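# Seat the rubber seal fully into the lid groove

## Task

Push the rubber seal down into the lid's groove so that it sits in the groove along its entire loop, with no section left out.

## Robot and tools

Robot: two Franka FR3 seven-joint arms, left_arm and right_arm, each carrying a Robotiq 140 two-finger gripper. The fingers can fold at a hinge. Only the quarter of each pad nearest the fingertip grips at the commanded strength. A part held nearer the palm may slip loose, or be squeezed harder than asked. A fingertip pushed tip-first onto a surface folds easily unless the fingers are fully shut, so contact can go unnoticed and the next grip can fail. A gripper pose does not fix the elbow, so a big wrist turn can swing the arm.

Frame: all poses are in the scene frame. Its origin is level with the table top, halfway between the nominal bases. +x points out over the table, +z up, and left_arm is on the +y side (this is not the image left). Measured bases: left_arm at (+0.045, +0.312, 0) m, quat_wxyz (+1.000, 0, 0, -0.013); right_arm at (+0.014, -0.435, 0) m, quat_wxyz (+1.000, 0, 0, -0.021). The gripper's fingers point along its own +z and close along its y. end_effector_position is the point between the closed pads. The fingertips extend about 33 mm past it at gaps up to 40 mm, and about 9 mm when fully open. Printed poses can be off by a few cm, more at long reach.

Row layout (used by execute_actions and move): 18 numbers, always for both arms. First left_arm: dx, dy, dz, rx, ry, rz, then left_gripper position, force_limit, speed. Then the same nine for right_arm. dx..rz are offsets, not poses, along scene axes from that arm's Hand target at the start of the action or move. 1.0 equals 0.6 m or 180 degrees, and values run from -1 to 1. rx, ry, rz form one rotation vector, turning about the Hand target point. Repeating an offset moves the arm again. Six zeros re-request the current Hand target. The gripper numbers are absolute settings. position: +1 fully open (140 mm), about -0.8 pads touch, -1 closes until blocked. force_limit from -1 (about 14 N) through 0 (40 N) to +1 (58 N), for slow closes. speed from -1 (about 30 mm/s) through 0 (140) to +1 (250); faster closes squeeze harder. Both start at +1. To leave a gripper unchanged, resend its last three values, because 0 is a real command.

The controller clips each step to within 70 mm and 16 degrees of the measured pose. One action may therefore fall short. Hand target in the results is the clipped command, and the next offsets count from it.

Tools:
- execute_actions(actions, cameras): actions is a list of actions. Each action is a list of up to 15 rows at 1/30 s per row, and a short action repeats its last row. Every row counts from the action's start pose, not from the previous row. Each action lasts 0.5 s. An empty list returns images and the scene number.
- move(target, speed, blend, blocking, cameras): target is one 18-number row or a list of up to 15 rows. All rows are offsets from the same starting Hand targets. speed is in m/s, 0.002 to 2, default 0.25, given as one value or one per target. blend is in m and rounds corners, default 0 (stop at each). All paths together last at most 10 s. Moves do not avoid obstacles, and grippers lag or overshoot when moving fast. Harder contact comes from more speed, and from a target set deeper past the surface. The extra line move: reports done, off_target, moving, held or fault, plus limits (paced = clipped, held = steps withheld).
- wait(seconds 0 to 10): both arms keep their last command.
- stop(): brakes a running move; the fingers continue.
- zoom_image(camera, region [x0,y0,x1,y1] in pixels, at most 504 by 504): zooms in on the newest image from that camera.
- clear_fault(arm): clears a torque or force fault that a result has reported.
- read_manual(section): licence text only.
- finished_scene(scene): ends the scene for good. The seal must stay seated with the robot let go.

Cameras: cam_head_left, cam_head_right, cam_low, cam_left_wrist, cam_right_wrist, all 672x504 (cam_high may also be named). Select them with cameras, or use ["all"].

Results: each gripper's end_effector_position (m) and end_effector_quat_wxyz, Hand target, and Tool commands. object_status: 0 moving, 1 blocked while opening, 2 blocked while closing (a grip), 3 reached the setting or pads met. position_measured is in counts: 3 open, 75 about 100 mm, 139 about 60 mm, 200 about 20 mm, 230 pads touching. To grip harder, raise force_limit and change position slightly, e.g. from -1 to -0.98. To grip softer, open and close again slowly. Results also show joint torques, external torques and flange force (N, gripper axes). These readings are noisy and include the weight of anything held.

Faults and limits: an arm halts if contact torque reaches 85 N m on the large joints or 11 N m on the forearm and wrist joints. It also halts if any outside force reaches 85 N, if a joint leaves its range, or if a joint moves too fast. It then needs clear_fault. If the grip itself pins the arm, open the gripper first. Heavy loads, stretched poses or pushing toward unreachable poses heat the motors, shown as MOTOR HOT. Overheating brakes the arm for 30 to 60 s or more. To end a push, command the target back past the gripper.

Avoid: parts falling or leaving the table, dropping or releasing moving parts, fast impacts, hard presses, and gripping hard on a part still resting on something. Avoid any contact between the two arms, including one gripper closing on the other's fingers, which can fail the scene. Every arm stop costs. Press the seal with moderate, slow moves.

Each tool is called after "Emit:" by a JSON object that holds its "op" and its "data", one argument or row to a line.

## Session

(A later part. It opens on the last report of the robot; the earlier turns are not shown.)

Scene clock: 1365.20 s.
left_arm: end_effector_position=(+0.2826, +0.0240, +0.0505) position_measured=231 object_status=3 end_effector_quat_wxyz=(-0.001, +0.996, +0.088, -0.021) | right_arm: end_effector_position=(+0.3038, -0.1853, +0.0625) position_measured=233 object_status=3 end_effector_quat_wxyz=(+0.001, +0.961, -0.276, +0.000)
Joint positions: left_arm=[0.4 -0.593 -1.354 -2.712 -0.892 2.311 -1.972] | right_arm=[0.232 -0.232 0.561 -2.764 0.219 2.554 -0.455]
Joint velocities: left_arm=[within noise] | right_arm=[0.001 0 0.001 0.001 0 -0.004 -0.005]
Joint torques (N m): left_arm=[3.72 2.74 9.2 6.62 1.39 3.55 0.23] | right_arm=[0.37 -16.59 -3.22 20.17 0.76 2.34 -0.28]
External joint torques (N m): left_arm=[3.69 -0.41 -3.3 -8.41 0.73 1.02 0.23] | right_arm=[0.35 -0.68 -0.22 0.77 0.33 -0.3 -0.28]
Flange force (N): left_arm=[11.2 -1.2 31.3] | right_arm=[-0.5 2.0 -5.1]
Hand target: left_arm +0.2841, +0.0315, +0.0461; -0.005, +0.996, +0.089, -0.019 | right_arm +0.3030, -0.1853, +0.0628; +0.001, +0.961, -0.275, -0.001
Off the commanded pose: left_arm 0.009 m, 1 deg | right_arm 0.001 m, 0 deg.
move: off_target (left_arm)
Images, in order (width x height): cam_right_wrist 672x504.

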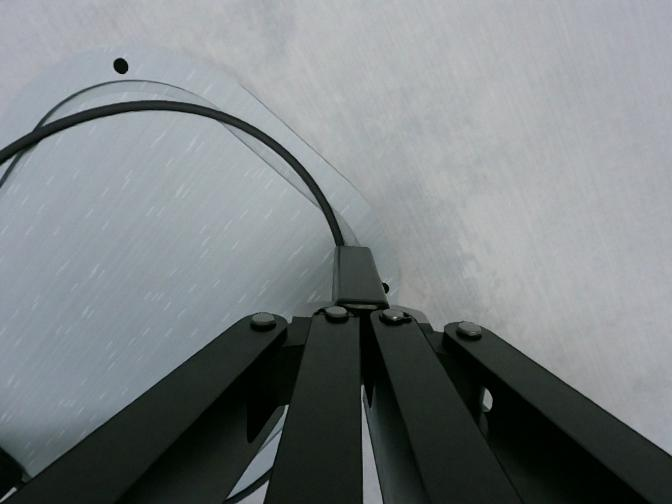

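Emit:
{"op": "move", "data": {
  "target": [
    [0,0,0,0,0,0,-1,-0.45,-0.7,0.015,-0.006,-0.016,0,0,0.067,-1,0,0],
    [0,0,0,0,0,0,-1,-0.45,-0.7,0.015,-0.006,-0.034,0,0,0.067,-1,0,0],
    [0,0,0,0,0,0,-1,-0.45,-0.7,0.015,-0.0155,-0.0355,0,0,0.067,-1,0,0],
    [0,0,0,0,0,0,-1,-0.45,-0.7,0.015,-0.0155,-0.016,0,0,0.067,-1,0,0],
    [0,0,0,0,0,0,-1,-0.45,-0.7,-0.004,-0.001,-0.016,0,0,-0.045,-1,0,0],
    [0,0,0,0,0,0,-1,-0.45,-0.7,-0.004,-0.001,-0.034,0,0,-0.045,-1,0,0],
    [0,0,0,0,0,0,-1,-0.45,-0.7,-0.007,-0.011,-0.0355,0,0,-0.045,-1,0,0],
    [0,0,0,0,0,0,-1,-0.45,-0.7,-0.007,-0.011,0.02,0,0,-0.045,-1,0,0]
  ],
  "speed": [0.3,0.05,0.04,0.1,0.3,0.05,0.04,0.1],
  "cameras": ["cam_right_wrist","cam_head_right"]
}}

Emit:
{"op": "zoom_image", "data": {
  "camera": "cam_head_right",
  "region": [350, 240, 490, 360]
}}

Scene clock: 1385.10 s.
left_arm: end_effector_position=(+0.2826, +0.0240, +0.0505) position_measured=231 object_status=3 end_effector_quat_wxyz=(-0.001, +0.996, +0.088, -0.021) | right_arm: end_effector_position=(+0.2997, -0.1918, +0.0746) position_measured=233 object_status=3 end_effector_quat_wxyz=(+0.001, +0.939, -0.344, +0.000)
Joint positions: left_arm=[0.4 -0.593 -1.354 -2.712 -0.892 2.311 -1.972] | right_arm=[0.209 -0.301 0.585 -2.778 0.277 2.505 -0.362]
Joint velocities: left_arm=[within noise] | right_arm=[0.001 0.002 -0.001 0 0 -0.005 -0.004]
Joint torques (N m): left_arm=[3.75 2.79 9.21 6.64 1.38 3.54 0.24] | right_arm=[0.28 -14.59 -3.8 20.61 0.53 2.33 -0.24]
External joint torques (N m): left_arm=[3.71 -0.43 -3.31 -8.45 0.73 1.01 0.24] | right_arm=[0.26 -0.49 0.13 0.72 0.07 -0.31 -0.24]
Flange force (N): left_arm=[11.2 -1.3 31.4] | right_arm=[-0.4 0.5 -3.5]
Hand target: left_arm +0.2841, +0.0315, +0.0461; -0.005, +0.996, +0.089, -0.019 | right_arm +0.2988, -0.1919, +0.0748; +0.001, +0.939, -0.343, -0.001
Off the commanded pose: left_arm 0.009 m, 1 deg | right_arm 0.001 m, 0 deg.
move: off_target (left_arm)
Images, in order (width x height): cam_head_right 672x504, cam_right_wrist 672x504.

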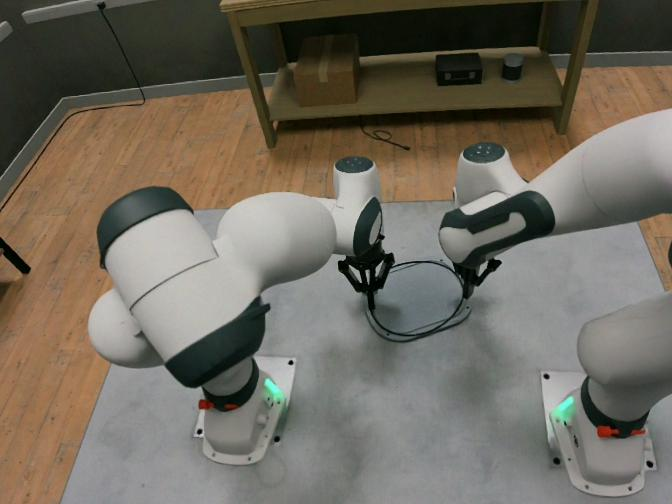

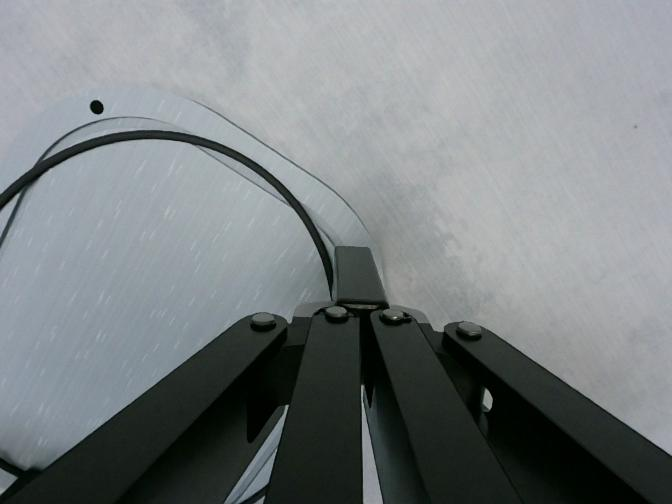

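Scaled by 3.600 from the camera's 672x504 image, which has a finer 960x720 frame.

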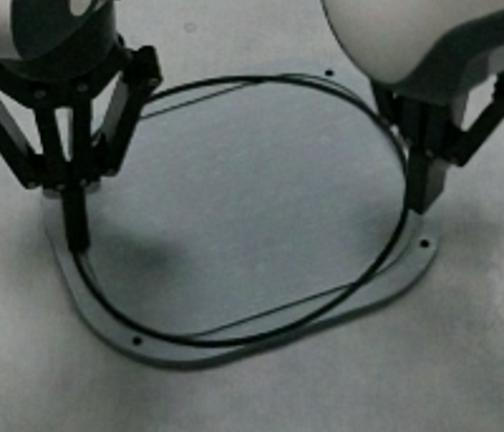

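Emit:
{"op": "move", "data": {
  "target": [0,0,0,0,0,0,-1,-0.45,-0.7,-0.04,0.035,0.04,0,0,-0.1,-0.45,0,0],
  "cameras": ["cam_right_wrist"]
}}

Scene clock: 1392.70 s.
left_arm: end_effector_position=(+0.2826, +0.0240, +0.0505) position_measured=231 object_status=3 end_effector_quat_wxyz=(-0.001, +0.996, +0.088, -0.021) | right_arm: end_effector_position=(+0.2749, -0.1712, +0.0983) position_measured=186 object_status=3 end_effector_quat_wxyz=(+0.001, +0.876, -0.482, +0.000)
Joint positions: left_arm=[0.4 -0.593 -1.354 -2.712 -0.892 2.311 -1.972] | right_arm=[0.18 -0.42 0.705 -2.763 0.399 2.392 -0.067]
Joint velocities: left_arm=[within noise] | right_arm=[0 0.001 -0.001 0.001 0 0 0.006]
Joint torques (N m): left_arm=[3.76 2.74 9.23 6.64 1.4 3.57 0.22] | right_arm=[-0.53 -10.46 -5.55 21.69 0.83 2.32 0.15]
External joint torques (N m): left_arm=[3.69 -0.49 -3.3 -8.4 0.74 1.04 0.22] | right_arm=[-0.55 -0.38 0.77 1.11 0.32 -0.28 0.15]
Flange force (N): left_arm=[11.1 -1.3 31.2] | right_arm=[-2.0 -3.0 -1.7]
Hand target: left_arm +0.2841, +0.0315, +0.0461; -0.005, +0.996, +0.089, -0.019 | right_arm +0.2748, -0.1709, +0.0988; +0.001, +0.874, -0.485, -0.001
Off the commanded pose: left_arm 0.009 m, 1 deg | right_arm 0.001 m, 0 deg.
move: off_target (left_arm)
Images, in order (width x height): cam_right_wrist 672x504.

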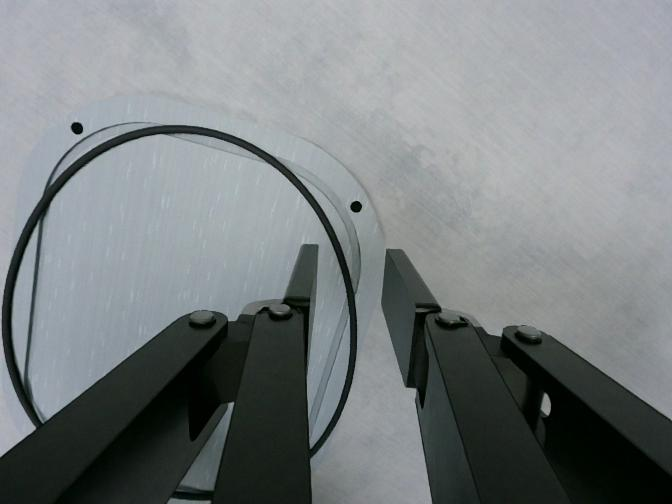

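Emit:
{"op": "move", "data": {
  "target": [
    [0,0,0,0,0,0,-1,-0.45,-0.7,-0.007,0.0115,-0.0885,0,0,-0.04,-1,-0.5,-0.7],
    [0,0,0,0,0,0,-1,-0.45,-0.7,0.0037,-0.017,-0.0885,0,0,-0.01,-1,-0.5,-0.7]
  ],
  "speed": [0.08,0.04],
  "cameras": ["cam_right_wrist","cam_head_right"]
}}

Emit:
{"op": "zoom_image", "data": {
  "camera": "cam_head_right",
  "region": [350, 240, 490, 360]
}}

Scene clock: 1405.97 s.
left_arm: end_effector_position=(+0.2826, +0.0240, +0.0505) position_measured=231 object_status=3 end_effector_quat_wxyz=(-0.001, +0.996, +0.088, -0.021) | right_arm: end_effector_position=(+0.2771, -0.1748, +0.0484) position_measured=231 object_status=3 end_effector_quat_wxyz=(-0.002, +0.866, -0.499, -0.002)
Joint positions: left_arm=[0.4 -0.593 -1.354 -2.712 -0.892 2.311 -1.972] | right_arm=[0.089 -0.267 0.805 -2.806 0.382 2.59 -0.02]
Joint velocities: left_arm=[within noise] | right_arm=[0 0.001 0.001 0.001 0.001 0.002 -0.007]
Joint torques (N m): left_arm=[3.72 2.74 9.22 6.58 1.39 3.55 0.21] | right_arm=[-2.9 -10.42 -6.27 13.99 -0.71 2.78 -0.18]
External joint torques (N m): left_arm=[3.67 -0.44 -3.29 -8.47 0.74 1.03 0.21] | right_arm=[-2.94 1.08 -1.89 -4.38 -1.1 0.18 -0.18]
Flange force (N): left_arm=[11.0 -1.5 31.2] | right_arm=[8.7 -2.1 11.2]
Hand target: left_arm +0.2841, +0.0315, +0.0461; -0.005, +0.996, +0.089, -0.019 | right_arm +0.2770, -0.1811, +0.0457; +0.001, +0.867, -0.499, -0.001
Off the commanded pose: left_arm 0.009 m, 1 deg | right_arm 0.007 m, 0 deg.
move: off_target (left_arm, right_arm)
Images, in order (width x height): cam_head_right 672x504, cam_right_wrist 672x504.

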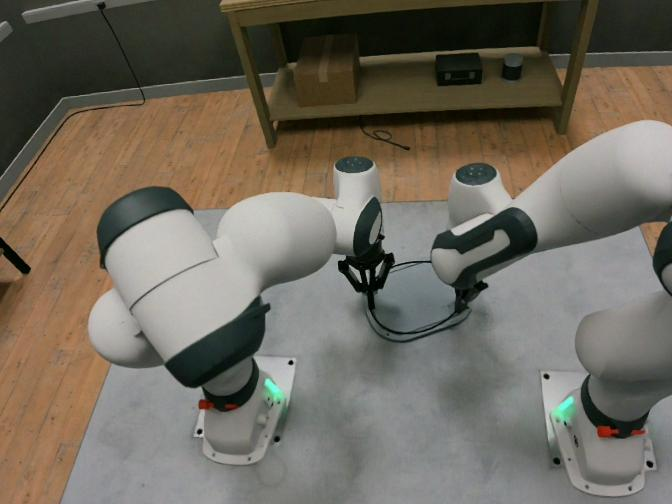

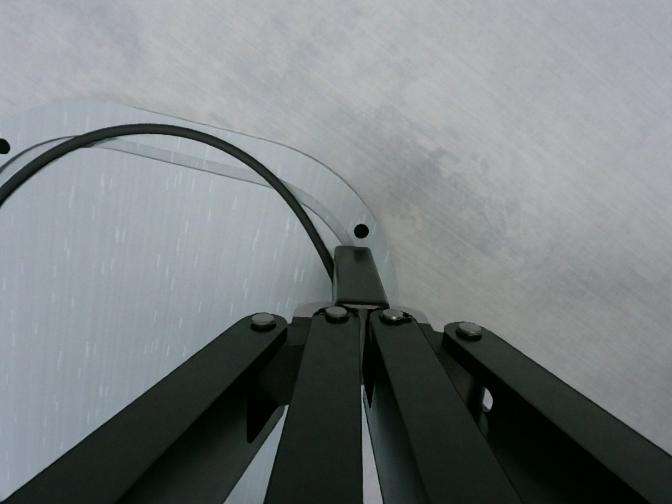

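Scaled by 3.600 from the camera's 672x504 image, which has a finer 960x720 frame.

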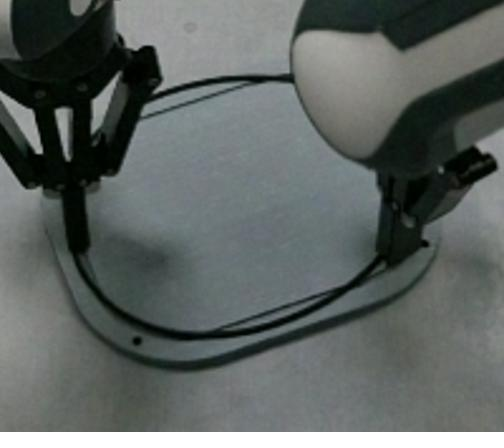

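Emit:
{"op": "move", "data": {
  "target": [
    [0,0,0,0,0,0,-1,-0.45,-0.7,0.006,0.015,0.05,0,0,0,-0.45,0,0],
    [0,0,0,0,0,0,-1,-0.45,-0.7,0.006,0.015,0.02,0,0,0,-0.45,0,0]
  ],
  "speed": 0.1,
  "cameras": ["cam_right_wrist"]
}}

Scene clock: 1419.37 s.
left_arm: end_effector_position=(+0.2826, +0.0240, +0.0505) position_measured=231 object_status=3 end_effector_quat_wxyz=(-0.001, +0.996, +0.088, -0.021) | right_arm: end_effector_position=(+0.2799, -0.1720, +0.0581) position_measured=186 object_status=3 end_effector_quat_wxyz=(+0.001, +0.867, -0.498, -0.002)
Joint positions: left_arm=[0.4 -0.593 -1.354 -2.712 -0.892 2.311 -1.972] | right_arm=[0.089 -0.286 0.799 -2.783 0.374 2.545 -0.017]
Joint velocities: left_arm=[within noise] | right_arm=[0 0.002 0 0 0 0.004 0.003]
Joint torques (N m): left_arm=[3.73 2.76 9.2 6.59 1.39 3.55 0.17] | right_arm=[-0.86 -10.4 -4.19 19.58 0.14 2.65 0.06]
External joint torques (N m): left_arm=[3.74 -0.41 -3.29 -8.57 0.74 1.01 0.18] | right_arm=[-0.9 0.89 0.54 0.73 -0.27 0.07 0.06]
Flange force (N): left_arm=[11.1 -1.4 31.5] | right_arm=[-1.5 -9.4 6.0]
Hand target: left_arm +0.2841, +0.0315, +0.0461; -0.005, +0.996, +0.089, -0.019 | right_arm +0.2806, -0.1721, +0.0577; +0.001, +0.867, -0.499, -0.001
Off the commanded pose: left_arm 0.009 m, 1 deg | right_arm 0.001 m, 0 deg.
move: off_target (left_arm)
Images, in order (width x height): cam_right_wrist 672x504.

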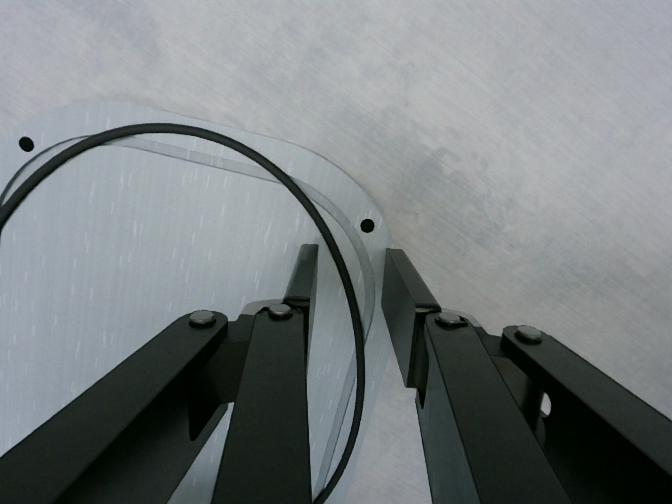

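Emit:
{"op": "move", "data": {
  "target": [
    [0,0,0,0,0,0,-1,-0.45,-0.7,0,0,-0.022,0,0,0,-1,-0.5,-0.7],
    [0,0,0,0,0,0,-1,-0.45,-0.7,-0.003,-0.018,-0.022,0,0,0,-1,-0.5,-0.7]
  ],
  "speed": [0.06,0.04],
  "cameras": ["cam_right_wrist","cam_head_right"]
}}

Emit:
{"op": "zoom_image", "data": {
  "camera": "cam_head_right",
  "region": [350, 240, 490, 360]
}}

Scene clock: 1427.63 s.
left_arm: end_effector_position=(+0.2826, +0.0240, +0.0505) position_measured=231 object_status=3 end_effector_quat_wxyz=(-0.001, +0.996, +0.088, -0.021) | right_arm: end_effector_position=(+0.2807, -0.1746, +0.0485) position_measured=231 object_status=3 end_effector_quat_wxyz=(-0.005, +0.868, -0.496, +0.001)
Joint positions: left_arm=[0.4 -0.593 -1.354 -2.712 -0.892 2.311 -1.972] | right_arm=[0.081 -0.263 0.809 -2.804 0.373 2.599 -0.025]
Joint velocities: left_arm=[within noise] | right_arm=[0.001 -0.001 0 -0.001 0.001 0 -0.006]
Joint torques (N m): left_arm=[3.77 2.75 9.18 6.6 1.4 3.55 0.2] | right_arm=[-3.81 -10.11 -6.73 12.42 -0.35 2.42 -0.31]
External joint torques (N m): left_arm=[3.8 -0.41 -3.31 -8.6 0.75 1.01 0.2] | right_arm=[-3.82 1.33 -2.37 -5.86 -0.74 -0.18 -0.31]
Flange force (N): left_arm=[11.4 -1.3 31.7] | right_arm=[11.4 1.0 11.5]
Hand target: left_arm +0.2841, +0.0315, +0.0461; -0.005, +0.996, +0.089, -0.019 | right_arm +0.2788, -0.1829, +0.0445; +0.001, +0.867, -0.499, -0.001
Off the commanded pose: left_arm 0.009 m, 1 deg | right_arm 0.009 m, 1 deg.
move: off_target (left_arm, right_arm)
Images, in order (width x height): cam_head_right 672x504, cam_right_wrist 672x504.

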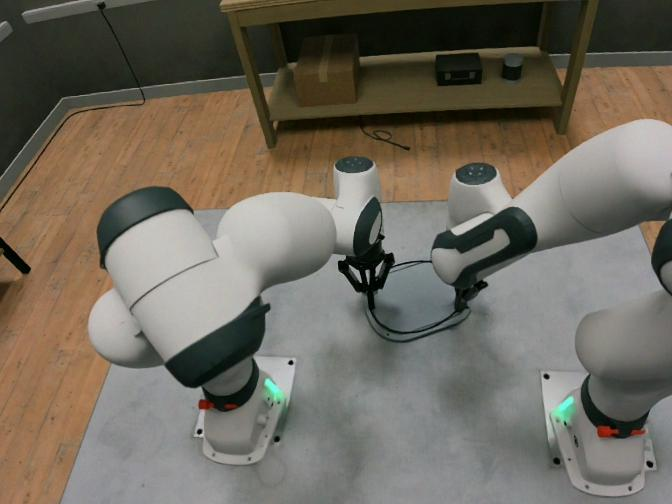

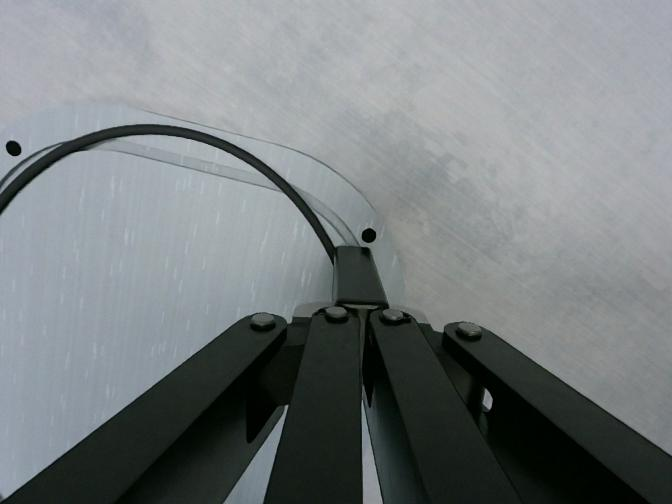

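Scaled by 3.600 from the camera's 672x504 image, which has a finer 960x720 frame.

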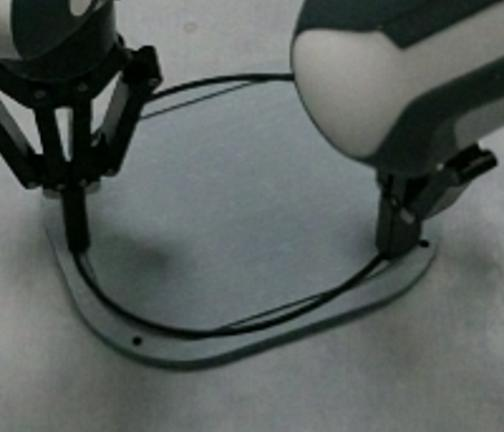

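Emit:
{"op": "move", "data": {
  "target": [
    [0,0,0,0,0,0,-1,-0.45,-0.7,0,0.01,0.08,0,0,0,-1,0,0],
    [0,0,0,0,0,0,-1,-0.45,-0.7,-0.06,0.21,0.08,0,0,-0.1,-1,0,0]
  ],
  "speed": [0.1,0.25],
  "cameras": ["cam_right_wrist"]
}}

Scene clock: 1438.03 s.
left_arm: end_effector_position=(+0.2826, +0.0240, +0.0505) position_measured=231 object_status=3 end_effector_quat_wxyz=(-0.001, +0.996, +0.088, -0.021) | right_arm: end_effector_position=(+0.2435, -0.0551, +0.0933) position_measured=232 object_status=3 end_effector_quat_wxyz=(-0.009, +0.804, -0.595, -0.007)
Joint positions: left_arm=[0.4 -0.593 -1.354 -2.712 -0.892 2.311 -1.972] | right_arm=[-0.05 -0.269 1.139 -2.566 0.399 2.432 0.432]
Joint velocities: left_arm=[within noise] | right_arm=[0.003 0 -0.005 0 0 0.001 -0.003]
Joint torques (N m): left_arm=[3.69 2.76 9.22 6.6 1.39 3.56 0.23] | right_arm=[0.27 -5.35 -6.44 20.74 0.49 2.5 -0.37]
External joint torques (N m): left_arm=[3.69 -0.43 -3.26 -8.5 0.73 1.03 0.23] | right_arm=[0.25 0.43 0.13 0.28 -0.01 -0.09 -0.37]
Flange force (N): left_arm=[11.0 -1.6 31.2] | right_arm=[-0.1 -0.7 -0.1]
Hand target: left_arm +0.2841, +0.0315, +0.0461; -0.005, +0.996, +0.089, -0.019 | right_arm +0.2432, -0.0553, +0.0931; -0.010, +0.805, -0.593, -0.007 (not the last commanded pose)
Off the commanded pose: left_arm 0.009 m, 1 deg | right_arm 0.002 m, 5 deg.
move: held (right_arm; a check stopped the path), off_target (left_arm); limits=held
pose unreachable (right arm): on one or more control steps of this call, first in action 0 (counted from 0), this arm could not follow its commanded pose, so it was not sent that pose on those steps. It may still have moved: this result reports where it is.
cause: moving toward the commanded pose would bring a part of the arm too close to another arm (a part of this arm just beyond joint 6 (wrist pitch) and a part of the left arm just beyond its joint 6 (wrist pitch), under 1 mm apart when this arm was first held).
Images, in order (width x height): cam_right_wrist 672x504.

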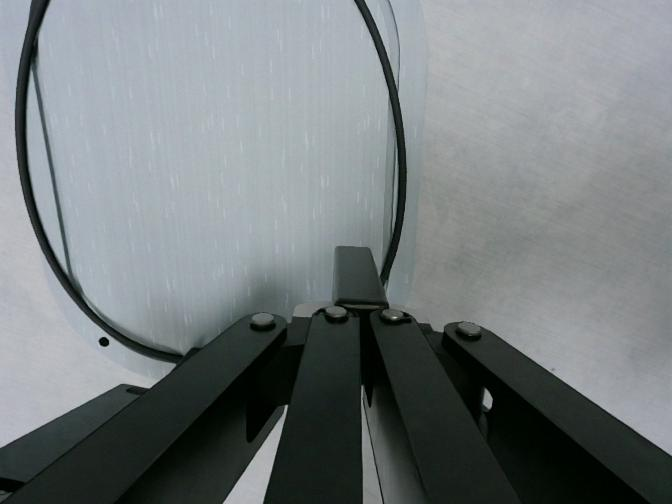

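Emit:
{"op": "move", "data": {
  "target": [
    [0,0,0,0,0,0,-1,-0.45,-0.7,-0.03,-0.0245,-0.065,0,0,-0.02,-1,0,0],
    [0,0,0,0,0,0,-1,-0.45,-0.7,-0.03,-0.0245,-0.082,0,0,-0.02,-1,0,0],
    [0,0,0,0,0,0,-1,-0.45,-0.7,-0.018,-0.0245,-0.0835,0,0,-0.02,-1,0,0],
    [0,0,0,0,0,0,-1,-0.45,-0.7,-0.018,-0.0245,-0.065,0,0,-0.02,-1,0,0],
    [0,0,0,0,0,0,-1,-0.45,-0.7,-0.03,-0.0495,-0.065,0,0,-0.02,-1,0,0],
    [0,0,0,0,0,0,-1,-0.45,-0.7,-0.03,-0.0495,-0.082,0,0,-0.02,-1,0,0],
    [0,0,0,0,0,0,-1,-0.45,-0.7,-0.012,-0.0495,-0.0835,0,0,-0.02,-1,0,0],
    [0,0,0,0,0,0,-1,-0.45,-0.7,-0.012,-0.0495,-0.065,0,0,-0.02,-1,0,0],
    [0,0,0,0,0,0,-1,-0.45,-0.7,-0.024,-0.0745,-0.065,0,0,-0.02,-1,0,0],
    [0,0,0,0,0,0,-1,-0.45,-0.7,-0.024,-0.0745,-0.082,0,0,-0.02,-1,0,0],
    [0,0,0,0,0,0,-1,-0.45,-0.7,-0.006,-0.0745,-0.0835,0,0,-0.02,-1,0,0],
    [0,0,0,0,0,0,-1,-0.45,-0.7,-0.006,-0.0745,-0.03,0,0,-0.02,-1,0,0]
  ],
  "speed": [0.25,0.05,0.05,0.1,0.2,0.05,0.05,0.1,0.2,0.05,0.05,0.1],
  "cameras": ["cam_right_wrist"]
}}

Scene clock: 1465.17 s.
left_arm: end_effector_position=(+0.2826, +0.0240, +0.0505) position_measured=231 object_status=3 end_effector_quat_wxyz=(-0.001, +0.996, +0.088, -0.021) | right_arm: end_effector_position=(+0.2264, -0.1004, +0.0462) position_measured=232 object_status=3 end_effector_quat_wxyz=(-0.003, +0.788, -0.616, -0.009)
Joint positions: left_arm=[0.4 -0.593 -1.354 -2.712 -0.892 2.311 -1.971] | right_arm=[-0.025 -0.251 1.137 -2.722 0.465 2.573 0.418]
Joint torques (N m): left_arm=[3.68 2.72 9.23 6.55 1.42 3.55 0.22] | right_arm=[-0.11 -5.6 -5.24 18.79 0.41 2.47 -0.12]
External joint torques (N m): left_arm=[3.7 -0.42 -3.24 -8.56 0.77 1.01 0.22] | right_arm=[-0.14 0.43 0.29 0.47 0.02 -0.1 -0.12]
External joint torques when the fault began: right_arm=[-4.06 5.24 1.87 -3.08 -0.32 5.05 -0.18]
Flange force (N): left_arm=[11.0 -1.7 31.1] | right_arm=[0.0 0.0 0.0]
Flange force when the fault began (N): right_arm=[0.0 0.0 0.0]
Hand target: left_arm +0.2841, +0.0315, +0.0461; -0.005, +0.996, +0.089, -0.019 | right_arm +0.2264, -0.1004, +0.0462; -0.003, +0.788, -0.616, -0.009 (not the last commanded pose)
Tool commands: left_gripper/position=-1.0 left_gripper/force_limit=-0.45 left_gripper/speed=-0.7 right_gripper/position=-1.0 right_gripper/force_limit=+0.003922 right_gripper/speed=+0.003922
Off the commanded pose: left_arm 0.009 m, 1 deg | right_arm 0.032 m, 1 deg.
FORCE FAULT: contact force on the right arm reached its limit, and that arm stopped. The contact can be on any part of that arm, not only on its tool. That arm's remaining commands of this call were not run. That arm is still stopped at the end of this call. While its stop runs, that arm takes no new command, but execute_actions still moves its gripper.
CLEAR FAULT: the right arm stays stopped (Reflex) until you call clear_fault(arm="right_arm").
move: fault (right_arm), off_target (left_arm); path passed 10 of 12 targets
Images, in order (width x height): cam_right_wrist 672x504.

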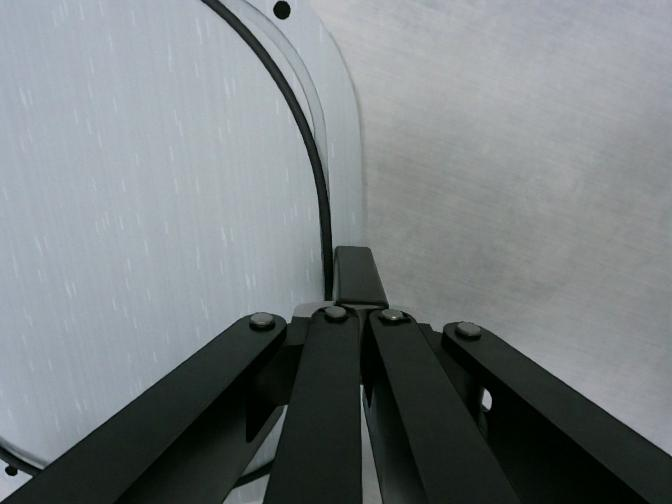

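Emit:
{"op": "clear_fault", "data": {
  "arm": "right_arm"
}}

Emit:
{"op": "move", "data": {
  "target": [0,0,0,0,0,0,-1,-0.45,-0.7,0.01,0.02,0.08,0,0,0,-1,0,0],
  "cameras": ["cam_right_wrist","cam_head_right"]
}}

Emit:
{"op": "zoom_image", "data": {
  "camera": "cam_head_right",
  "region": [350, 240, 490, 360]
}}

Scene clock: 1469.97 s.
left_arm: end_effector_position=(+0.2826, +0.0240, +0.0505) position_measured=231 object_status=3 end_effector_quat_wxyz=(-0.001, +0.996, +0.088, -0.021) | right_arm: end_effector_position=(+0.2264, -0.1004, +0.0462) position_measured=232 object_status=3 end_effector_quat_wxyz=(-0.003, +0.788, -0.616, -0.009)
Joint positions: left_arm=[0.4 -0.593 -1.354 -2.712 -0.892 2.311 -1.971] | right_arm=[-0.025 -0.251 1.137 -2.722 0.465 2.573 0.418]
Joint torques (N m): left_arm=[3.71 2.71 9.21 6.56 1.41 3.53 0.22] | right_arm=[-0.08 -5.54 -5.25 18.89 0.38 2.48 -0.15]
External joint torques (N m): left_arm=[3.73 -0.46 -3.26 -8.58 0.75 0.99 0.22] | right_arm=[-0.06 0.43 0.32 0.66 -0.01 -0.08 -0.15]
Flange force (N): left_arm=[11.0 -1.7 31.1] | right_arm=[0.0 0.0 0.0]
Hand target: left_arm +0.2841, +0.0315, +0.0461; -0.005, +0.996, +0.089, -0.019 | right_arm +0.2264, -0.1004, +0.0462; -0.003, +0.788, -0.616, -0.009 (not the last commanded pose)
Tool commands: left_gripper/position=-1.0 left_gripper/force_limit=-0.45 left_gripper/speed=-0.7 right_gripper/position=-1.0 right_gripper/force_limit=+0.003922 right_gripper/speed=+0.003922
Off the commanded pose: left_arm 0.009 m, 1 deg | right_arm 0.032 m, 1 deg.
FORCE FAULT, CONTINUED: the right arm's stop, for the force fault that an earlier result reported, is over. The call counts as one of the actions that you can send in this scene. That arm's target is now where it stood when the stop ended, not its last command. That arm accepts commands again.
CLEAR FAULT: your call cleared the right arm's force fault. If the contact force or a joint's load stays at its limit, that arm stops again.

Scene clock: 1471.20 s.
left_arm: end_effector_position=(+0.2826, +0.0240, +0.0505) position_measured=231 object_status=3 end_effector_quat_wxyz=(-0.001, +0.996, +0.088, -0.021) | right_arm: end_effector_position=(+0.2334, -0.0877, +0.0944) position_measured=232 object_status=3 end_effector_quat_wxyz=(-0.004, +0.786, -0.618, -0.009)
Joint positions: left_arm=[0.4 -0.593 -1.354 -2.712 -0.892 2.311 -1.971] | right_arm=[0.069 -0.371 1.015 -2.65 0.495 2.395 0.397]
Joint velocities: left_arm=[within noise] | right_arm=[0.002 0 -0.001 -0.001 -0.001 -0.005 -0.002]
Joint torques (N m): left_arm=[3.72 2.75 9.19 6.56 1.42 3.54 0.22] | right_arm=[0.5 -6.22 -7.62 20.72 0.48 2.41 -0.25]
External joint torques (N m): left_arm=[3.75 -0.44 -3.28 -8.58 0.76 1.01 0.22] | right_arm=[0.51 0.12 0.33 0.67 -0.02 -0.15 -0.25]
Flange force (N): left_arm=[11.2 -1.6 31.3] | right_arm=[-1.1 -0.2 -1.1]
Hand target: left_arm +0.2841, +0.0315, +0.0461; -0.005, +0.996, +0.089, -0.019 | right_arm +0.2324, -0.0884, +0.0942; -0.003, +0.788, -0.616, -0.009
Off the commanded pose: left_arm 0.009 m, 1 deg | right_arm 0.001 m, 0 deg.
move: off_target (left_arm)
Images, in order (width x height): cam_head_right 672x504, cam_right_wrist 672x504.

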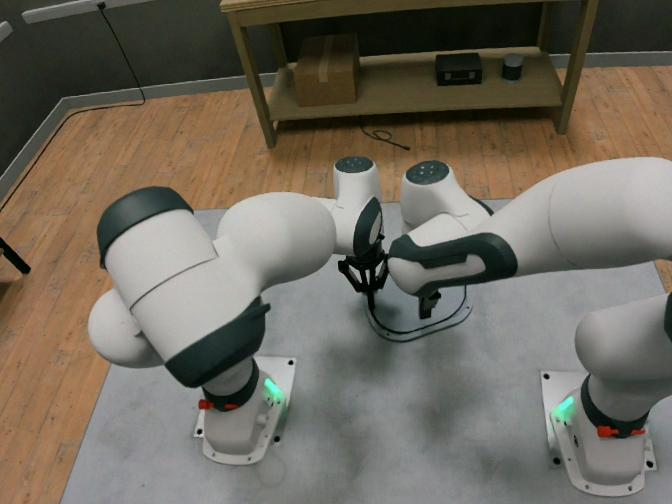

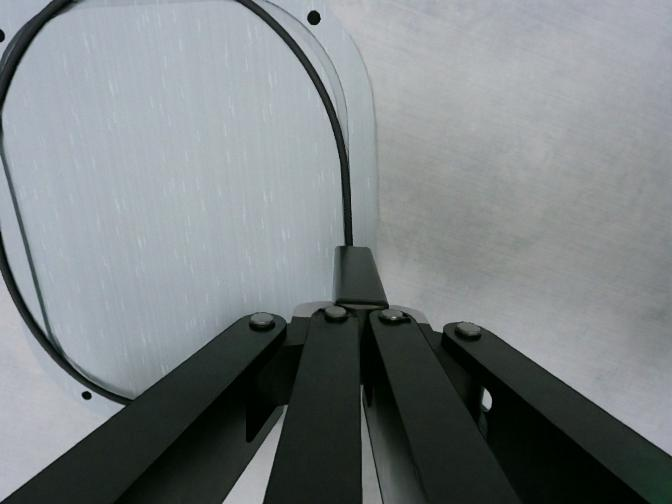

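Scaled by 3.600 from the camera's 672x504 image, which has a finer 960x720 frame.

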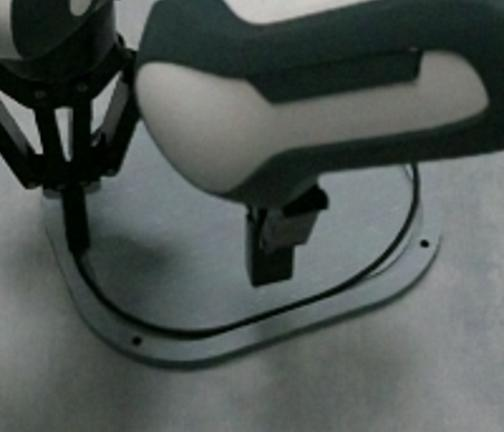

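Emit:
{"op": "move", "data": {
  "target": [
    [0,0,0,0,0,0,-1,-0.45,-0.7,0.0127,-0.046,-0.067,0,0,0,-1,0,0],
    [0,0,0,0,0,0,-1,-0.45,-0.7,0.0127,-0.046,-0.0815,0,0,0,-1,0,0],
    [0,0,0,0,0,0,-1,-0.45,-0.7,0.0083,-0.046,-0.083,0,0,0,-1,0,0],
    [0,0,0,0,0,0,-1,-0.45,-0.7,0.0083,-0.046,-0.067,0,0,0,-1,0,0],
    [0,0,0,0,0,0,-1,-0.45,-0.7,0.0185,-0.069,-0.067,0,0,0,-1,0,0],
    [0,0,0,0,0,0,-1,-0.45,-0.7,0.0185,-0.069,-0.082,0,0,0,-1,0,0],
    [0,0,0,0,0,0,-1,-0.45,-0.7,0.013,-0.069,-0.0835,0,0,0,-1,0,0],
    [0,0,0,0,0,0,-1,-0.45,-0.7,0.013,-0.069,-0.067,0,0,0,-1,0,0],
    [0,0,0,0,0,0,-1,-0.45,-0.7,0.0277,-0.091,-0.067,0,0,0.024,-1,0,0],
    [0,0,0,0,0,0,-1,-0.45,-0.7,0.0277,-0.091,-0.0825,0,0,0.024,-1,0,0],
    [0,0,0,0,0,0,-1,-0.45,-0.7,0.019,-0.091,-0.084,0,0,0.024,-1,0,0],
    [0,0,0,0,0,0,-1,-0.45,-0.7,0.019,-0.091,-0.05,0,0,0.024,-1,0,0]
  ],
  "speed": [0.25,0.05,0.04,0.1,0.2,0.05,0.04,0.1,0.2,0.05,0.04,0.1],
  "cameras": ["cam_right_wrist"]
}}

Scene clock: 1494.00 s.
left_arm: end_effector_position=(+0.2826, +0.0240, +0.0505) position_measured=231 object_status=3 end_effector_quat_wxyz=(-0.001, +0.996, +0.088, -0.021) | right_arm: end_effector_position=(+0.2449, -0.1424, +0.0643) position_measured=232 object_status=3 end_effector_quat_wxyz=(-0.003, +0.809, -0.587, -0.008)
Joint positions: left_arm=[0.4 -0.593 -1.354 -2.712 -0.892 2.311 -1.971] | right_arm=[0.127 -0.352 0.891 -2.784 0.497 2.504 0.221]
Joint velocities: left_arm=[within noise] | right_arm=[0.001 0.001 -0.002 0.001 -0.001 -0.004 -0.005]
Joint torques (N m): left_arm=[3.72 2.76 9.27 6.57 1.41 3.53 0.26] | right_arm=[-0.15 -8.7 -6.47 19.38 0.42 2.31 -0.32]
External joint torques (N m): left_arm=[3.74 -0.44 -3.18 -8.43 0.76 1.02 0.26] | right_arm=[-0.15 -0.17 -0.19 0.54 -0.01 -0.25 -0.32]
Flange force (N): left_arm=[11.2 -1.6 30.8] | right_arm=[0.7 -0.6 -2.5]
Hand target: left_arm +0.2841, +0.0315, +0.0461; -0.005, +0.996, +0.089, -0.019 | right_arm +0.2438, -0.1430, +0.0642; -0.002, +0.810, -0.586, -0.009
Off the commanded pose: left_arm 0.009 m, 1 deg | right_arm 0.001 m, 0 deg.
move: off_target (left_arm)
Images, in order (width x height): cam_right_wrist 672x504.

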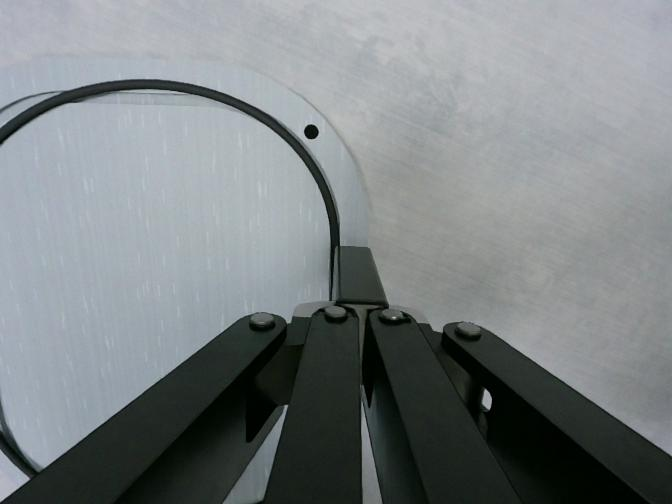

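Emit:
{"op": "move", "data": {
  "target": [
    [0,0,0,0,0,0,-1,-0.45,-0.7,0.0095,0.0167,-0.015,0,0,0,-1,0,0],
    [0,0,0,0,0,0,-1,-0.45,-0.7,0.0095,0.0167,-0.0345,0,0,0,-1,0,0],
    [0,0,0,0,0,0,-1,-0.45,-0.7,0.0095,0.0167,-0.015,0,0,0,-1,0,0],
    [0,0,0,0,0,0,-1,-0.45,-0.7,0.0237,-0.026,-0.015,0,0,0.033,-1,0,0],
    [0,0,0,0,0,0,-1,-0.45,-0.7,0.0237,-0.026,-0.035,0,0,0.033,-1,0,0],
    [0,0,0,0,0,0,-1,-0.45,-0.7,0.0237,-0.026,-0.015,0,0,0.033,-1,0,0],
    [0,0,0,0,0,0,-1,-0.45,-0.7,0.037,-0.0517,-0.015,0,0,0.094,-1,0,0],
    [0,0,0,0,0,0,-1,-0.45,-0.7,0.037,-0.0517,-0.036,0,0,0.094,-1,0,0],
    [0,0,0,0,0,0,-1,-0.45,-0.7,0.037,-0.0517,0.02,0,0,0.094,-1,0,0]
  ],
  "speed": [0.25,0.05,0.1,0.25,0.05,0.1,0.25,0.05,0.1],
  "cameras": ["cam_right_wrist"]
}}

Scene clock: 1517.50 s.
left_arm: end_effector_position=(+0.2826, +0.0240, +0.0505) position_measured=231 object_status=3 end_effector_quat_wxyz=(-0.001, +0.996, +0.088, -0.021) | right_arm: end_effector_position=(+0.2670, -0.1738, +0.0761) position_measured=232 object_status=3 end_effector_quat_wxyz=(-0.002, +0.887, -0.462, -0.008)
Joint positions: left_arm=[0.4 -0.593 -1.354 -2.712 -0.892 2.311 -1.971] | right_arm=[0.212 -0.368 0.687 -2.804 0.405 2.473 -0.112]
Joint velocities: left_arm=[within noise] | right_arm=[0.001 -0.001 -0.002 0.001 0 -0.004 -0.002]
Joint torques (N m): left_arm=[3.69 2.73 9.21 6.58 1.4 3.54 0.24] | right_arm=[0.45 -11.53 -5.63 20.47 0.44 2.39 -0.31]
External joint torques (N m): left_arm=[3.67 -0.47 -3.27 -8.49 0.74 1.01 0.24] | right_arm=[0.47 -0.39 -0.32 0.81 -0.02 -0.2 -0.31]
Flange force (N): left_arm=[10.9 -1.6 31.0] | right_arm=[0.3 1.0 -3.7]
Hand target: left_arm +0.2841, +0.0315, +0.0461; -0.005, +0.996, +0.089, -0.019 | right_arm +0.2660, -0.1740, +0.0762; -0.001, +0.888, -0.461, -0.009
Off the commanded pose: left_arm 0.009 m, 1 deg | right_arm 0.001 m, 0 deg.
move: off_target (left_arm)
Images, in order (width x height): cam_right_wrist 672x504.

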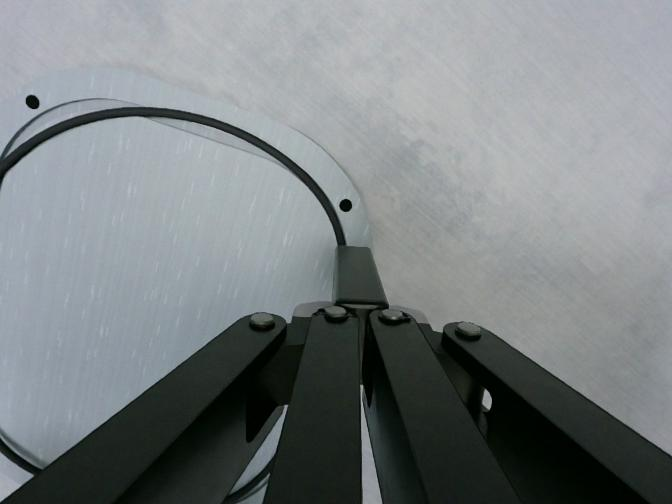

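Emit:
{"op": "move", "data": {
  "target": [
    [0,0,0,0,0,0,-1,-0.45,-0.7,0.02,-0.015,-0.036,0,0,0.04,-1,0,0],
    [0,0,0,0,0,0,-1,-0.45,-0.7,0.02,-0.015,-0.055,0,0,0.04,-1,0,0],
    [0,0,0,0,0,0,-1,-0.45,-0.7,0.02,-0.015,-0.036,0,0,0.04,-1,0,0],
    [0,0,0,0,0,0,-1,-0.45,-0.7,0.04,-0.0283,-0.036,0,0,0.15,-1,0,0],
    [0,0,0,0,0,0,-1,-0.45,-0.7,0.04,-0.0283,-0.0565,0,0,0.15,-1,0,0],
    [0,0,0,0,0,0,-1,-0.45,-0.7,0.04,-0.0283,-0.036,0,0,0.15,-1,0,0],
    [0,0,0,0,0,0,-1,-0.45,-0.7,0.0617,-0.0383,-0.036,0,0,0.26,-1,0,0],
    [0,0,0,0,0,0,-1,-0.45,-0.7,0.0617,-0.0383,-0.056,0,0,0.26,-1,0,0],
    [0,0,0,0,0,0,-1,-0.45,-0.7,0.0617,-0.032,-0.057,0,0,0.26,-1,0,0],
    [0,0,0,0,0,0,-1,-0.45,-0.7,0.0617,-0.032,0.02,0,0,0.26,-1,0,0]
  ],
  "speed": [0.25,0.05,0.1,0.3,0.05,0.1,0.3,0.05,0.05,0.1],
  "cameras": ["cam_right_wrist"]
}}

Scene clock: 1540.13 s.
left_arm: end_effector_position=(+0.2826, +0.0240, +0.0505) position_measured=231 object_status=3 end_effector_quat_wxyz=(-0.001, +0.996, +0.088, -0.021) | right_arm: end_effector_position=(+0.3039, -0.1934, +0.0878) position_measured=232 object_status=3 end_effector_quat_wxyz=(+0.003, +0.997, -0.071, -0.008)
Joint positions: left_arm=[0.4 -0.593 -1.354 -2.712 -0.892 2.311 -1.971] | right_arm=[0.369 -0.295 0.389 -2.751 0.184 2.453 -0.872]
Joint velocities: left_arm=[within noise] | right_arm=[-0.001 -0.001 0 -0.001 -0.001 -0.004 -0.004]
Joint torques (N m): left_arm=[3.67 2.77 9.22 6.63 1.4 3.54 0.23] | right_arm=[0.16 -17.24 -3.02 21.51 0.73 2.26 -0.27]
External joint torques (N m): left_arm=[3.67 -0.43 -3.27 -8.52 0.75 1.01 0.23] | right_arm=[0.18 -0.69 -0.18 0.8 0.22 -0.37 -0.27]
Flange force (N): left_arm=[10.9 -1.6 31.1] | right_arm=[-0.4 0.8 -4.2]
Hand target: left_arm +0.2841, +0.0315, +0.0461; -0.005, +0.996, +0.089, -0.019 | right_arm +0.3030, -0.1932, +0.0882; +0.003, +0.997, -0.070, -0.009
Off the commanded pose: left_arm 0.009 m, 1 deg | right_arm 0.001 m, 0 deg.
move: off_target (left_arm)
Images, in order (width x height): cam_right_wrist 672x504.

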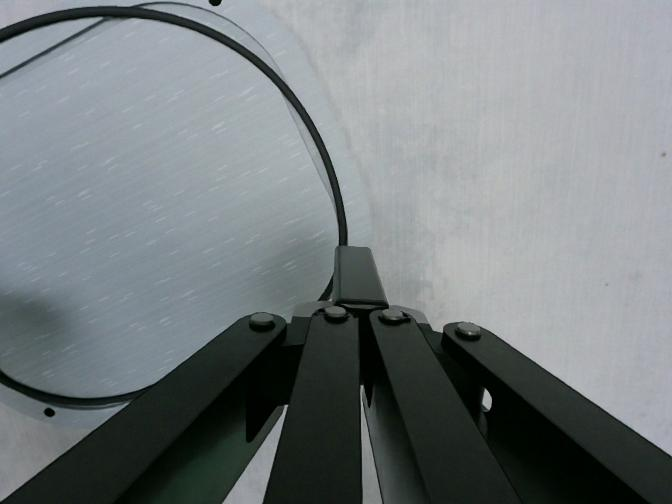

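Emit:
{"op": "move", "data": {
  "target": [
    [0,0,0,0,0,0,-1,-0.45,-0.7,0.0233,-0.0047,-0.057,0,0,0.07,-1,0,0],
    [0,0,0,0,0,0,-1,-0.45,-0.7,0.0233,-0.0047,-0.0765,0,0,0.07,-1,0,0],
    [0,0,0,0,0,0,-1,-0.45,-0.7,0.0233,0.0053,-0.078,0,0,0.07,-1,0,0],
    [0,0,0,0,0,0,-1,-0.45,-0.7,0.0233,0.0053,-0.057,0,0,0.07,-1,0,0],
    [0,0,0,0,0,0,-1,-0.45,-0.7,0.0467,-0.003,-0.057,0,0,0.09,-1,0,0],
    [0,0,0,0,0,0,-1,-0.45,-0.7,0.0467,-0.003,-0.077,0,0,0.09,-1,0,0],
    [0,0,0,0,0,0,-1,-0.45,-0.7,0.0467,0.0087,-0.0785,0,0,0.09,-1,0,0],
    [0,0,0,0,0,0,-1,-0.45,-0.7,0.0467,0.0087,-0.057,0,0,0.09,-1,0,0],
    [0,0,0,0,0,0,-1,-0.45,-0.7,0.0717,0.002,-0.057,0,0,0.11,-1,0,0],
    [0,0,0,0,0,0,-1,-0.45,-0.7,0.0717,0.002,-0.078,0,0,0.11,-1,0,0],
    [0,0,0,0,0,0,-1,-0.45,-0.7,0.0717,0.0145,-0.0795,0,0,0.11,-1,0,0],
    [0,0,0,0,0,0,-1,-0.45,-0.7,0.0717,0.0145,-0.02,0,0,0.11,-1,0,0]
  ],
  "speed": [0.25,0.05,0.05,0.1,0.25,0.05,0.05,0.1,0.25,0.05,0.05,0.1],
  "cameras": ["cam_right_wrist"]
}}

Scene clock: 1565.33 s.
left_arm: end_effector_position=(+0.2826, +0.0240, +0.0505) position_measured=231 object_status=3 end_effector_quat_wxyz=(-0.001, +0.996, +0.088, -0.021) | right_arm: end_effector_position=(+0.3469, -0.1846, +0.0758) position_measured=232 object_status=3 end_effector_quat_wxyz=(+0.005, +0.995, +0.101, -0.007)
Joint positions: left_arm=[0.4 -0.593 -1.354 -2.712 -0.892 2.311 -1.971] | right_arm=[0.375 -0.136 0.32 -2.639 0.069 2.492 -1.179]
Joint velocities: left_arm=[within noise] | right_arm=[0 0 0 -0.001 -0.001 -0.003 -0.004]
Joint torques (N m): left_arm=[3.7 2.79 9.21 6.59 1.43 3.54 0.24] | right_arm=[0.01 -22.87 -0.93 21.13 0.86 2.26 -0.24]
External joint torques (N m): left_arm=[3.66 -0.4 -3.31 -8.49 0.78 1.01 0.24] | right_arm=[-0.01 -1.02 0.26 0.87 0.36 -0.37 -0.24]
Flange force (N): left_arm=[11.1 -1.5 31.3] | right_arm=[-0.8 0.4 -4.8]
Hand target: left_arm +0.2841, +0.0315, +0.0461; -0.005, +0.996, +0.089, -0.019 | right_arm +0.3460, -0.1845, +0.0762; +0.004, +0.995, +0.102, -0.008
Off the commanded pose: left_arm 0.009 m, 1 deg | right_arm 0.001 m, 0 deg.
move: off_target (left_arm)
Images, in order (width x height): cam_right_wrist 672x504.

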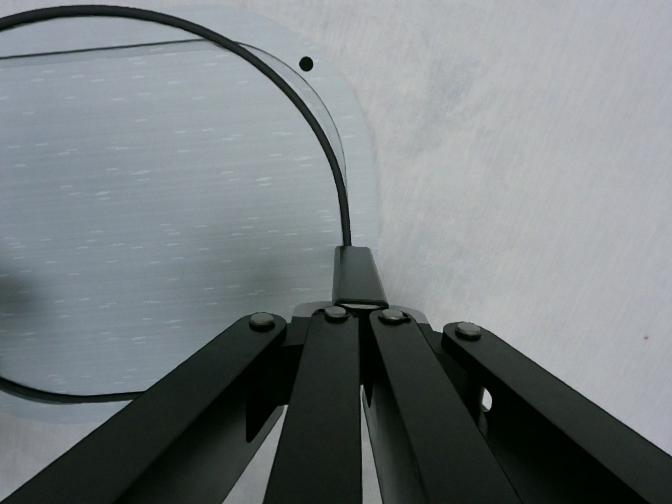

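Emit:
{"op": "move", "data": {
  "target": [
    [0,0,0,0,0,0,-1,-0.45,-0.7,0.0242,0.005,-0.04,0,0,0.013,-1,0,0],
    [0,0,0,0,0,0,-1,-0.45,-0.7,0.0242,0.005,-0.0615,0,0,0.013,-1,0,0],
    [0,0,0,0,0,0,-1,-0.45,-0.7,0.0242,0.005,-0.04,0,0,0.013,-1,0,0],
    [0,0,0,0,0,0,-1,-0.45,-0.7,0.0467,0.0142,-0.04,0,0,0.047,-1,0,0],
    [0,0,0,0,0,0,-1,-0.45,-0.7,0.0467,0.0142,-0.061,0,0,0.047,-1,0,0],
    [0,0,0,0,0,0,-1,-0.45,-0.7,0.0467,0.0067,-0.0625,0,0,0.047,-1,0,0],
    [0,0,0,0,0,0,-1,-0.45,-0.7,0.0467,0.0067,-0.04,0,0,0.047,-1,0,0],
    [0,0,0,0,0,0,-1,-0.45,-0.7,0.0642,0.0208,-0.04,0,0,0.09,-1,0,0],
    [0,0,0,0,0,0,-1,-0.45,-0.7,0.0642,0.0208,-0.061,0,0,0.09,-1,0,0],
    [0,0,0,0,0,0,-1,-0.45,-0.7,0.07,0.0125,-0.063,0,0,0.09,-1,0,0],
    [0,0,0,0,0,0,-1,-0.45,-0.7,0.07,0.0125,-0.02,0,0,0.09,-1,0,0]
  ],
  "speed": [0.25,0.05,0.1,0.25,0.05,0.04,0.1,0.25,0.05,0.04,0.1],
  "cameras": ["cam_right_wrist"]
}}

Scene clock: 1584.63 s.
left_arm: end_effector_position=(+0.2826, +0.0240, +0.0505) position_measured=231 object_status=3 end_effector_quat_wxyz=(-0.001, +0.996, +0.088, -0.021) | right_arm: end_effector_position=(+0.3883, -0.1763, +0.0639) position_measured=232 object_status=3 end_effector_quat_wxyz=(+0.006, +0.970, +0.241, -0.006)
Joint positions: left_arm=[0.4 -0.593 -1.354 -2.712 -0.892 2.311 -1.971] | right_arm=[0.353 0.001 0.296 -2.522 -0.011 2.508 -1.442]
Joint velocities: left_arm=[within noise] | right_arm=[-0.001 0.001 0.001 0 0 -0.004 -0.005]
Joint torques (N m): left_arm=[3.69 2.72 9.21 6.58 1.42 3.53 0.23] | right_arm=[-0.06 -27.51 0.43 20.93 0.85 2.25 -0.23]
External joint torques (N m): left_arm=[3.66 -0.45 -3.28 -8.5 0.76 1 0.23] | right_arm=[-0.15 -0.93 0.32 0.79 0.34 -0.4 -0.23]
Flange force (N): left_arm=[10.9 -1.6 31.0] | right_arm=[-0.3 0.3 -4.4]
Hand target: left_arm +0.2841, +0.0315, +0.0461; -0.005, +0.996, +0.089, -0.019 | right_arm +0.3880, -0.1770, +0.0642; +0.005, +0.970, +0.242, -0.007
Off the commanded pose: left_arm 0.009 m, 1 deg | right_arm 0.001 m, 0 deg.
move: off_target (left_arm)
Images, in order (width x height): cam_right_wrist 672x504.

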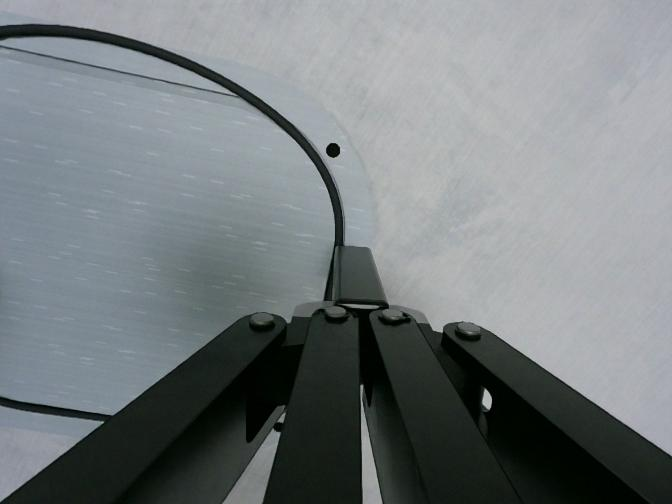

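Emit:
{"op": "move", "data": {
  "target": [
    [0,0,0,0,0,0,-1,-0.45,-0.7,-0.005,0.01,-0.021,0,0,0,-1,0,0],
    [0,0,0,0,0,0,-1,-0.45,-0.7,-0.005,0.01,-0.0425,0,0,0,-1,0,0],
    [0,0,0,0,0,0,-1,-0.45,-0.7,-0.005,0.01,-0.021,0,0,0,-1,0,0],
    [0,0,0,0,0,0,-1,-0.45,-0.7,0.0158,0.0167,-0.021,0,0,0.06,-1,0,0],
    [0,0,0,0,0,0,-1,-0.45,-0.7,0.0158,0.0167,-0.043,0,0,0.06,-1,0,0],
    [0,0,0,0,0,0,-1,-0.45,-0.7,0.0158,0.0167,-0.021,0,0,0.06,-1,0,0],
    [0,0,0,0,0,0,-1,-0.45,-0.7,0.0283,0.026,-0.021,0,0,0.1,-1,0,0],
    [0,0,0,0,0,0,-1,-0.45,-0.7,0.0283,0.026,-0.0435,0,0,0.1,-1,0,0],
    [0,0,0,0,0,0,-1,-0.45,-0.7,0.0283,0.026,-0.021,0,0,0.1,-1,0,0],
    [0,0,0,0,0,0,-1,-0.45,-0.7,0.0408,0.037,-0.021,0,0,0.14,-1,0,0],
    [0,0,0,0,0,0,-1,-0.45,-0.7,0.0408,0.037,-0.044,0,0,0.14,-1,0,0],
    [0,0,0,0,0,0,-1,-0.45,-0.7,0.0408,0.037,0,0,0,0.14,-1,0,0]
  ],
  "speed": [0.25,0.05,0.1,0.25,0.05,0.1,0.25,0.05,0.1,0.25,0.05,0.1],
  "cameras": ["cam_right_wrist"]
}}

Scene clock: 1606.00 s.
left_arm: end_effector_position=(+0.2826, +0.0240, +0.0505) position_measured=231 object_status=3 end_effector_quat_wxyz=(-0.001, +0.996, +0.088, -0.021) | right_arm: end_effector_position=(+0.4130, -0.1542, +0.0639) position_measured=232 object_status=3 end_effector_quat_wxyz=(+0.007, +0.895, +0.447, -0.005)
Joint positions: left_arm=[0.4 -0.593 -1.354 -2.712 -0.892 2.311 -1.971] | right_arm=[0.342 0.086 0.316 -2.417 -0.065 2.485 -1.83]
Joint velocities: left_arm=[within noise] | right_arm=[0 -0.001 -0.001 0.001 0 -0.003 -0.007]
Joint torques (N m): left_arm=[3.68 2.75 9.19 6.55 1.41 3.54 0.25] | right_arm=[-0.22 -30.39 1.54 21.22 0.9 2.36 -0.19]
External joint torques (N m): left_arm=[3.73 -0.4 -3.3 -8.66 0.76 1 0.25] | right_arm=[-0.21 -1.01 0.69 0.83 0.35 -0.27 -0.19]
Flange force (N): left_arm=[11.1 -1.7 31.5] | right_arm=[-0.4 0.0 -4.2]
Hand target: left_arm +0.2841, +0.0315, +0.0461; -0.005, +0.996, +0.089, -0.019 | right_arm +0.4125, -0.1548, +0.0642; +0.007, +0.894, +0.447, -0.006
Off the commanded pose: left_arm 0.009 m, 1 deg | right_arm 0.001 m, 0 deg.
move: off_target (left_arm)
Images, in order (width x height): cam_right_wrist 672x504.

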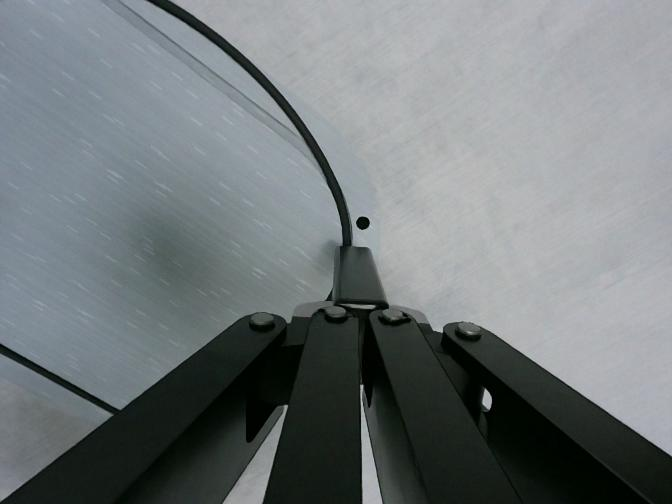

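Emit:
{"op": "move", "data": {
  "target": [
    [0,0,0,0,0,0,-1,-0.45,-0.7,0.009,0.0138,-0.021,0,0,0.04,-1,0,0],
    [0,0,0,0,0,0,-1,-0.45,-0.7,0.009,0.0138,-0.0435,0,0,0.04,-1,0,0],
    [0,0,0,0,0,0,-1,-0.45,-0.7,0.009,0.0138,-0.021,0,0,0.04,-1,0,0],
    [0,0,0,0,0,0,-1,-0.45,-0.7,0.0183,0.033,-0.021,0,0,0.085,-1,0,0],
    [0,0,0,0,0,0,-1,-0.45,-0.7,0.0183,0.033,-0.0435,0,0,0.085,-1,0,0],
    [0,0,0,0,0,0,-1,-0.45,-0.7,0.0183,0.033,-0.021,0,0,0.085,-1,0,0],
    [0,0,0,0,0,0,-1,-0.45,-0.7,0.025,0.053,-0.021,0,0,0.15,-1,0,0],
    [0,0,0,0,0,0,-1,-0.45,-0.7,0.025,0.053,-0.0435,0,0,0.15,-1,0,0],
    [0,0,0,0,0,0,-1,-0.45,-0.7,0.025,0.053,-0.021,0,0,0.15,-1,0,0],
    [0,0,0,0,0,0,-1,-0.45,-0.7,0.034,0.073,-0.021,0,0,0.215,-1,0,0],
    [0,0,0,0,0,0,-1,-0.45,-0.7,0.034,0.073,-0.0425,0,0,0.215,-1,0,0],
    [0,0,0,0,0,0,-1,-0.45,-0.7,0.0265,0.073,-0.0435,0,0,0.215,-1,0,0],
    [0,0,0,0,0,0,-1,-0.45,-0.7,0.0265,0.073,0,0,0,0.215,-1,0,0]
  ],
  "speed": [0.25,0.05,0.1,0.25,0.05,0.1,0.25,0.05,0.1,0.25,0.05,0.04,0.1],
  "cameras": ["cam_right_wrist"]
}}

Scene clock: 1627.03 s.
left_arm: end_effector_position=(+0.2826, +0.0240, +0.0505) position_measured=231 object_status=3 end_effector_quat_wxyz=(-0.001, +0.996, +0.088, -0.021) | right_arm: end_effector_position=(+0.4291, -0.1105, +0.0640) position_measured=232 object_status=3 end_effector_quat_wxyz=(+0.009, +0.696, +0.718, -0.002)
Joint positions: left_arm=[0.4 -0.593 -1.354 -2.712 -0.892 2.311 -1.971] | right_arm=[0.279 0.189 0.432 -2.291 -0.155 2.455 -2.389]
Joint velocities: left_arm=[within noise] | right_arm=[0 0.001 -0.001 0 0.001 -0.003 -0.005]
Joint torques (N m): left_arm=[3.69 2.78 9.24 6.55 1.41 3.55 0.25] | right_arm=[-0.48 -32.6 3.76 21.54 0.97 2.36 -0.09]
External joint torques (N m): left_arm=[3.71 -0.43 -3.21 -8.54 0.75 1.02 0.25] | right_arm=[-0.54 -0.94 1.06 0.81 0.37 -0.26 -0.09]
Flange force (N): left_arm=[11.0 -1.8 31.0] | right_arm=[-0.6 -0.3 -4.4]
Hand target: left_arm +0.2841, +0.0315, +0.0461; -0.005, +0.996, +0.089, -0.019 | right_arm +0.4284, -0.1110, +0.0642; +0.008, +0.696, +0.718, -0.003
Off the commanded pose: left_arm 0.009 m, 1 deg | right_arm 0.001 m, 0 deg.
move: off_target (left_arm)
Images, in order (width x height): cam_right_wrist 672x504.

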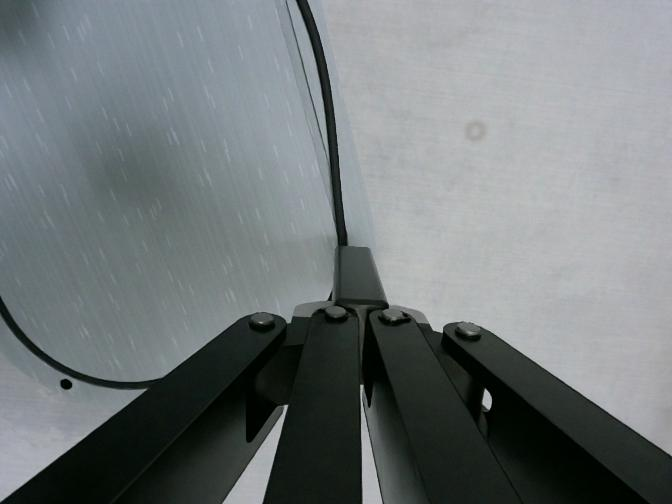

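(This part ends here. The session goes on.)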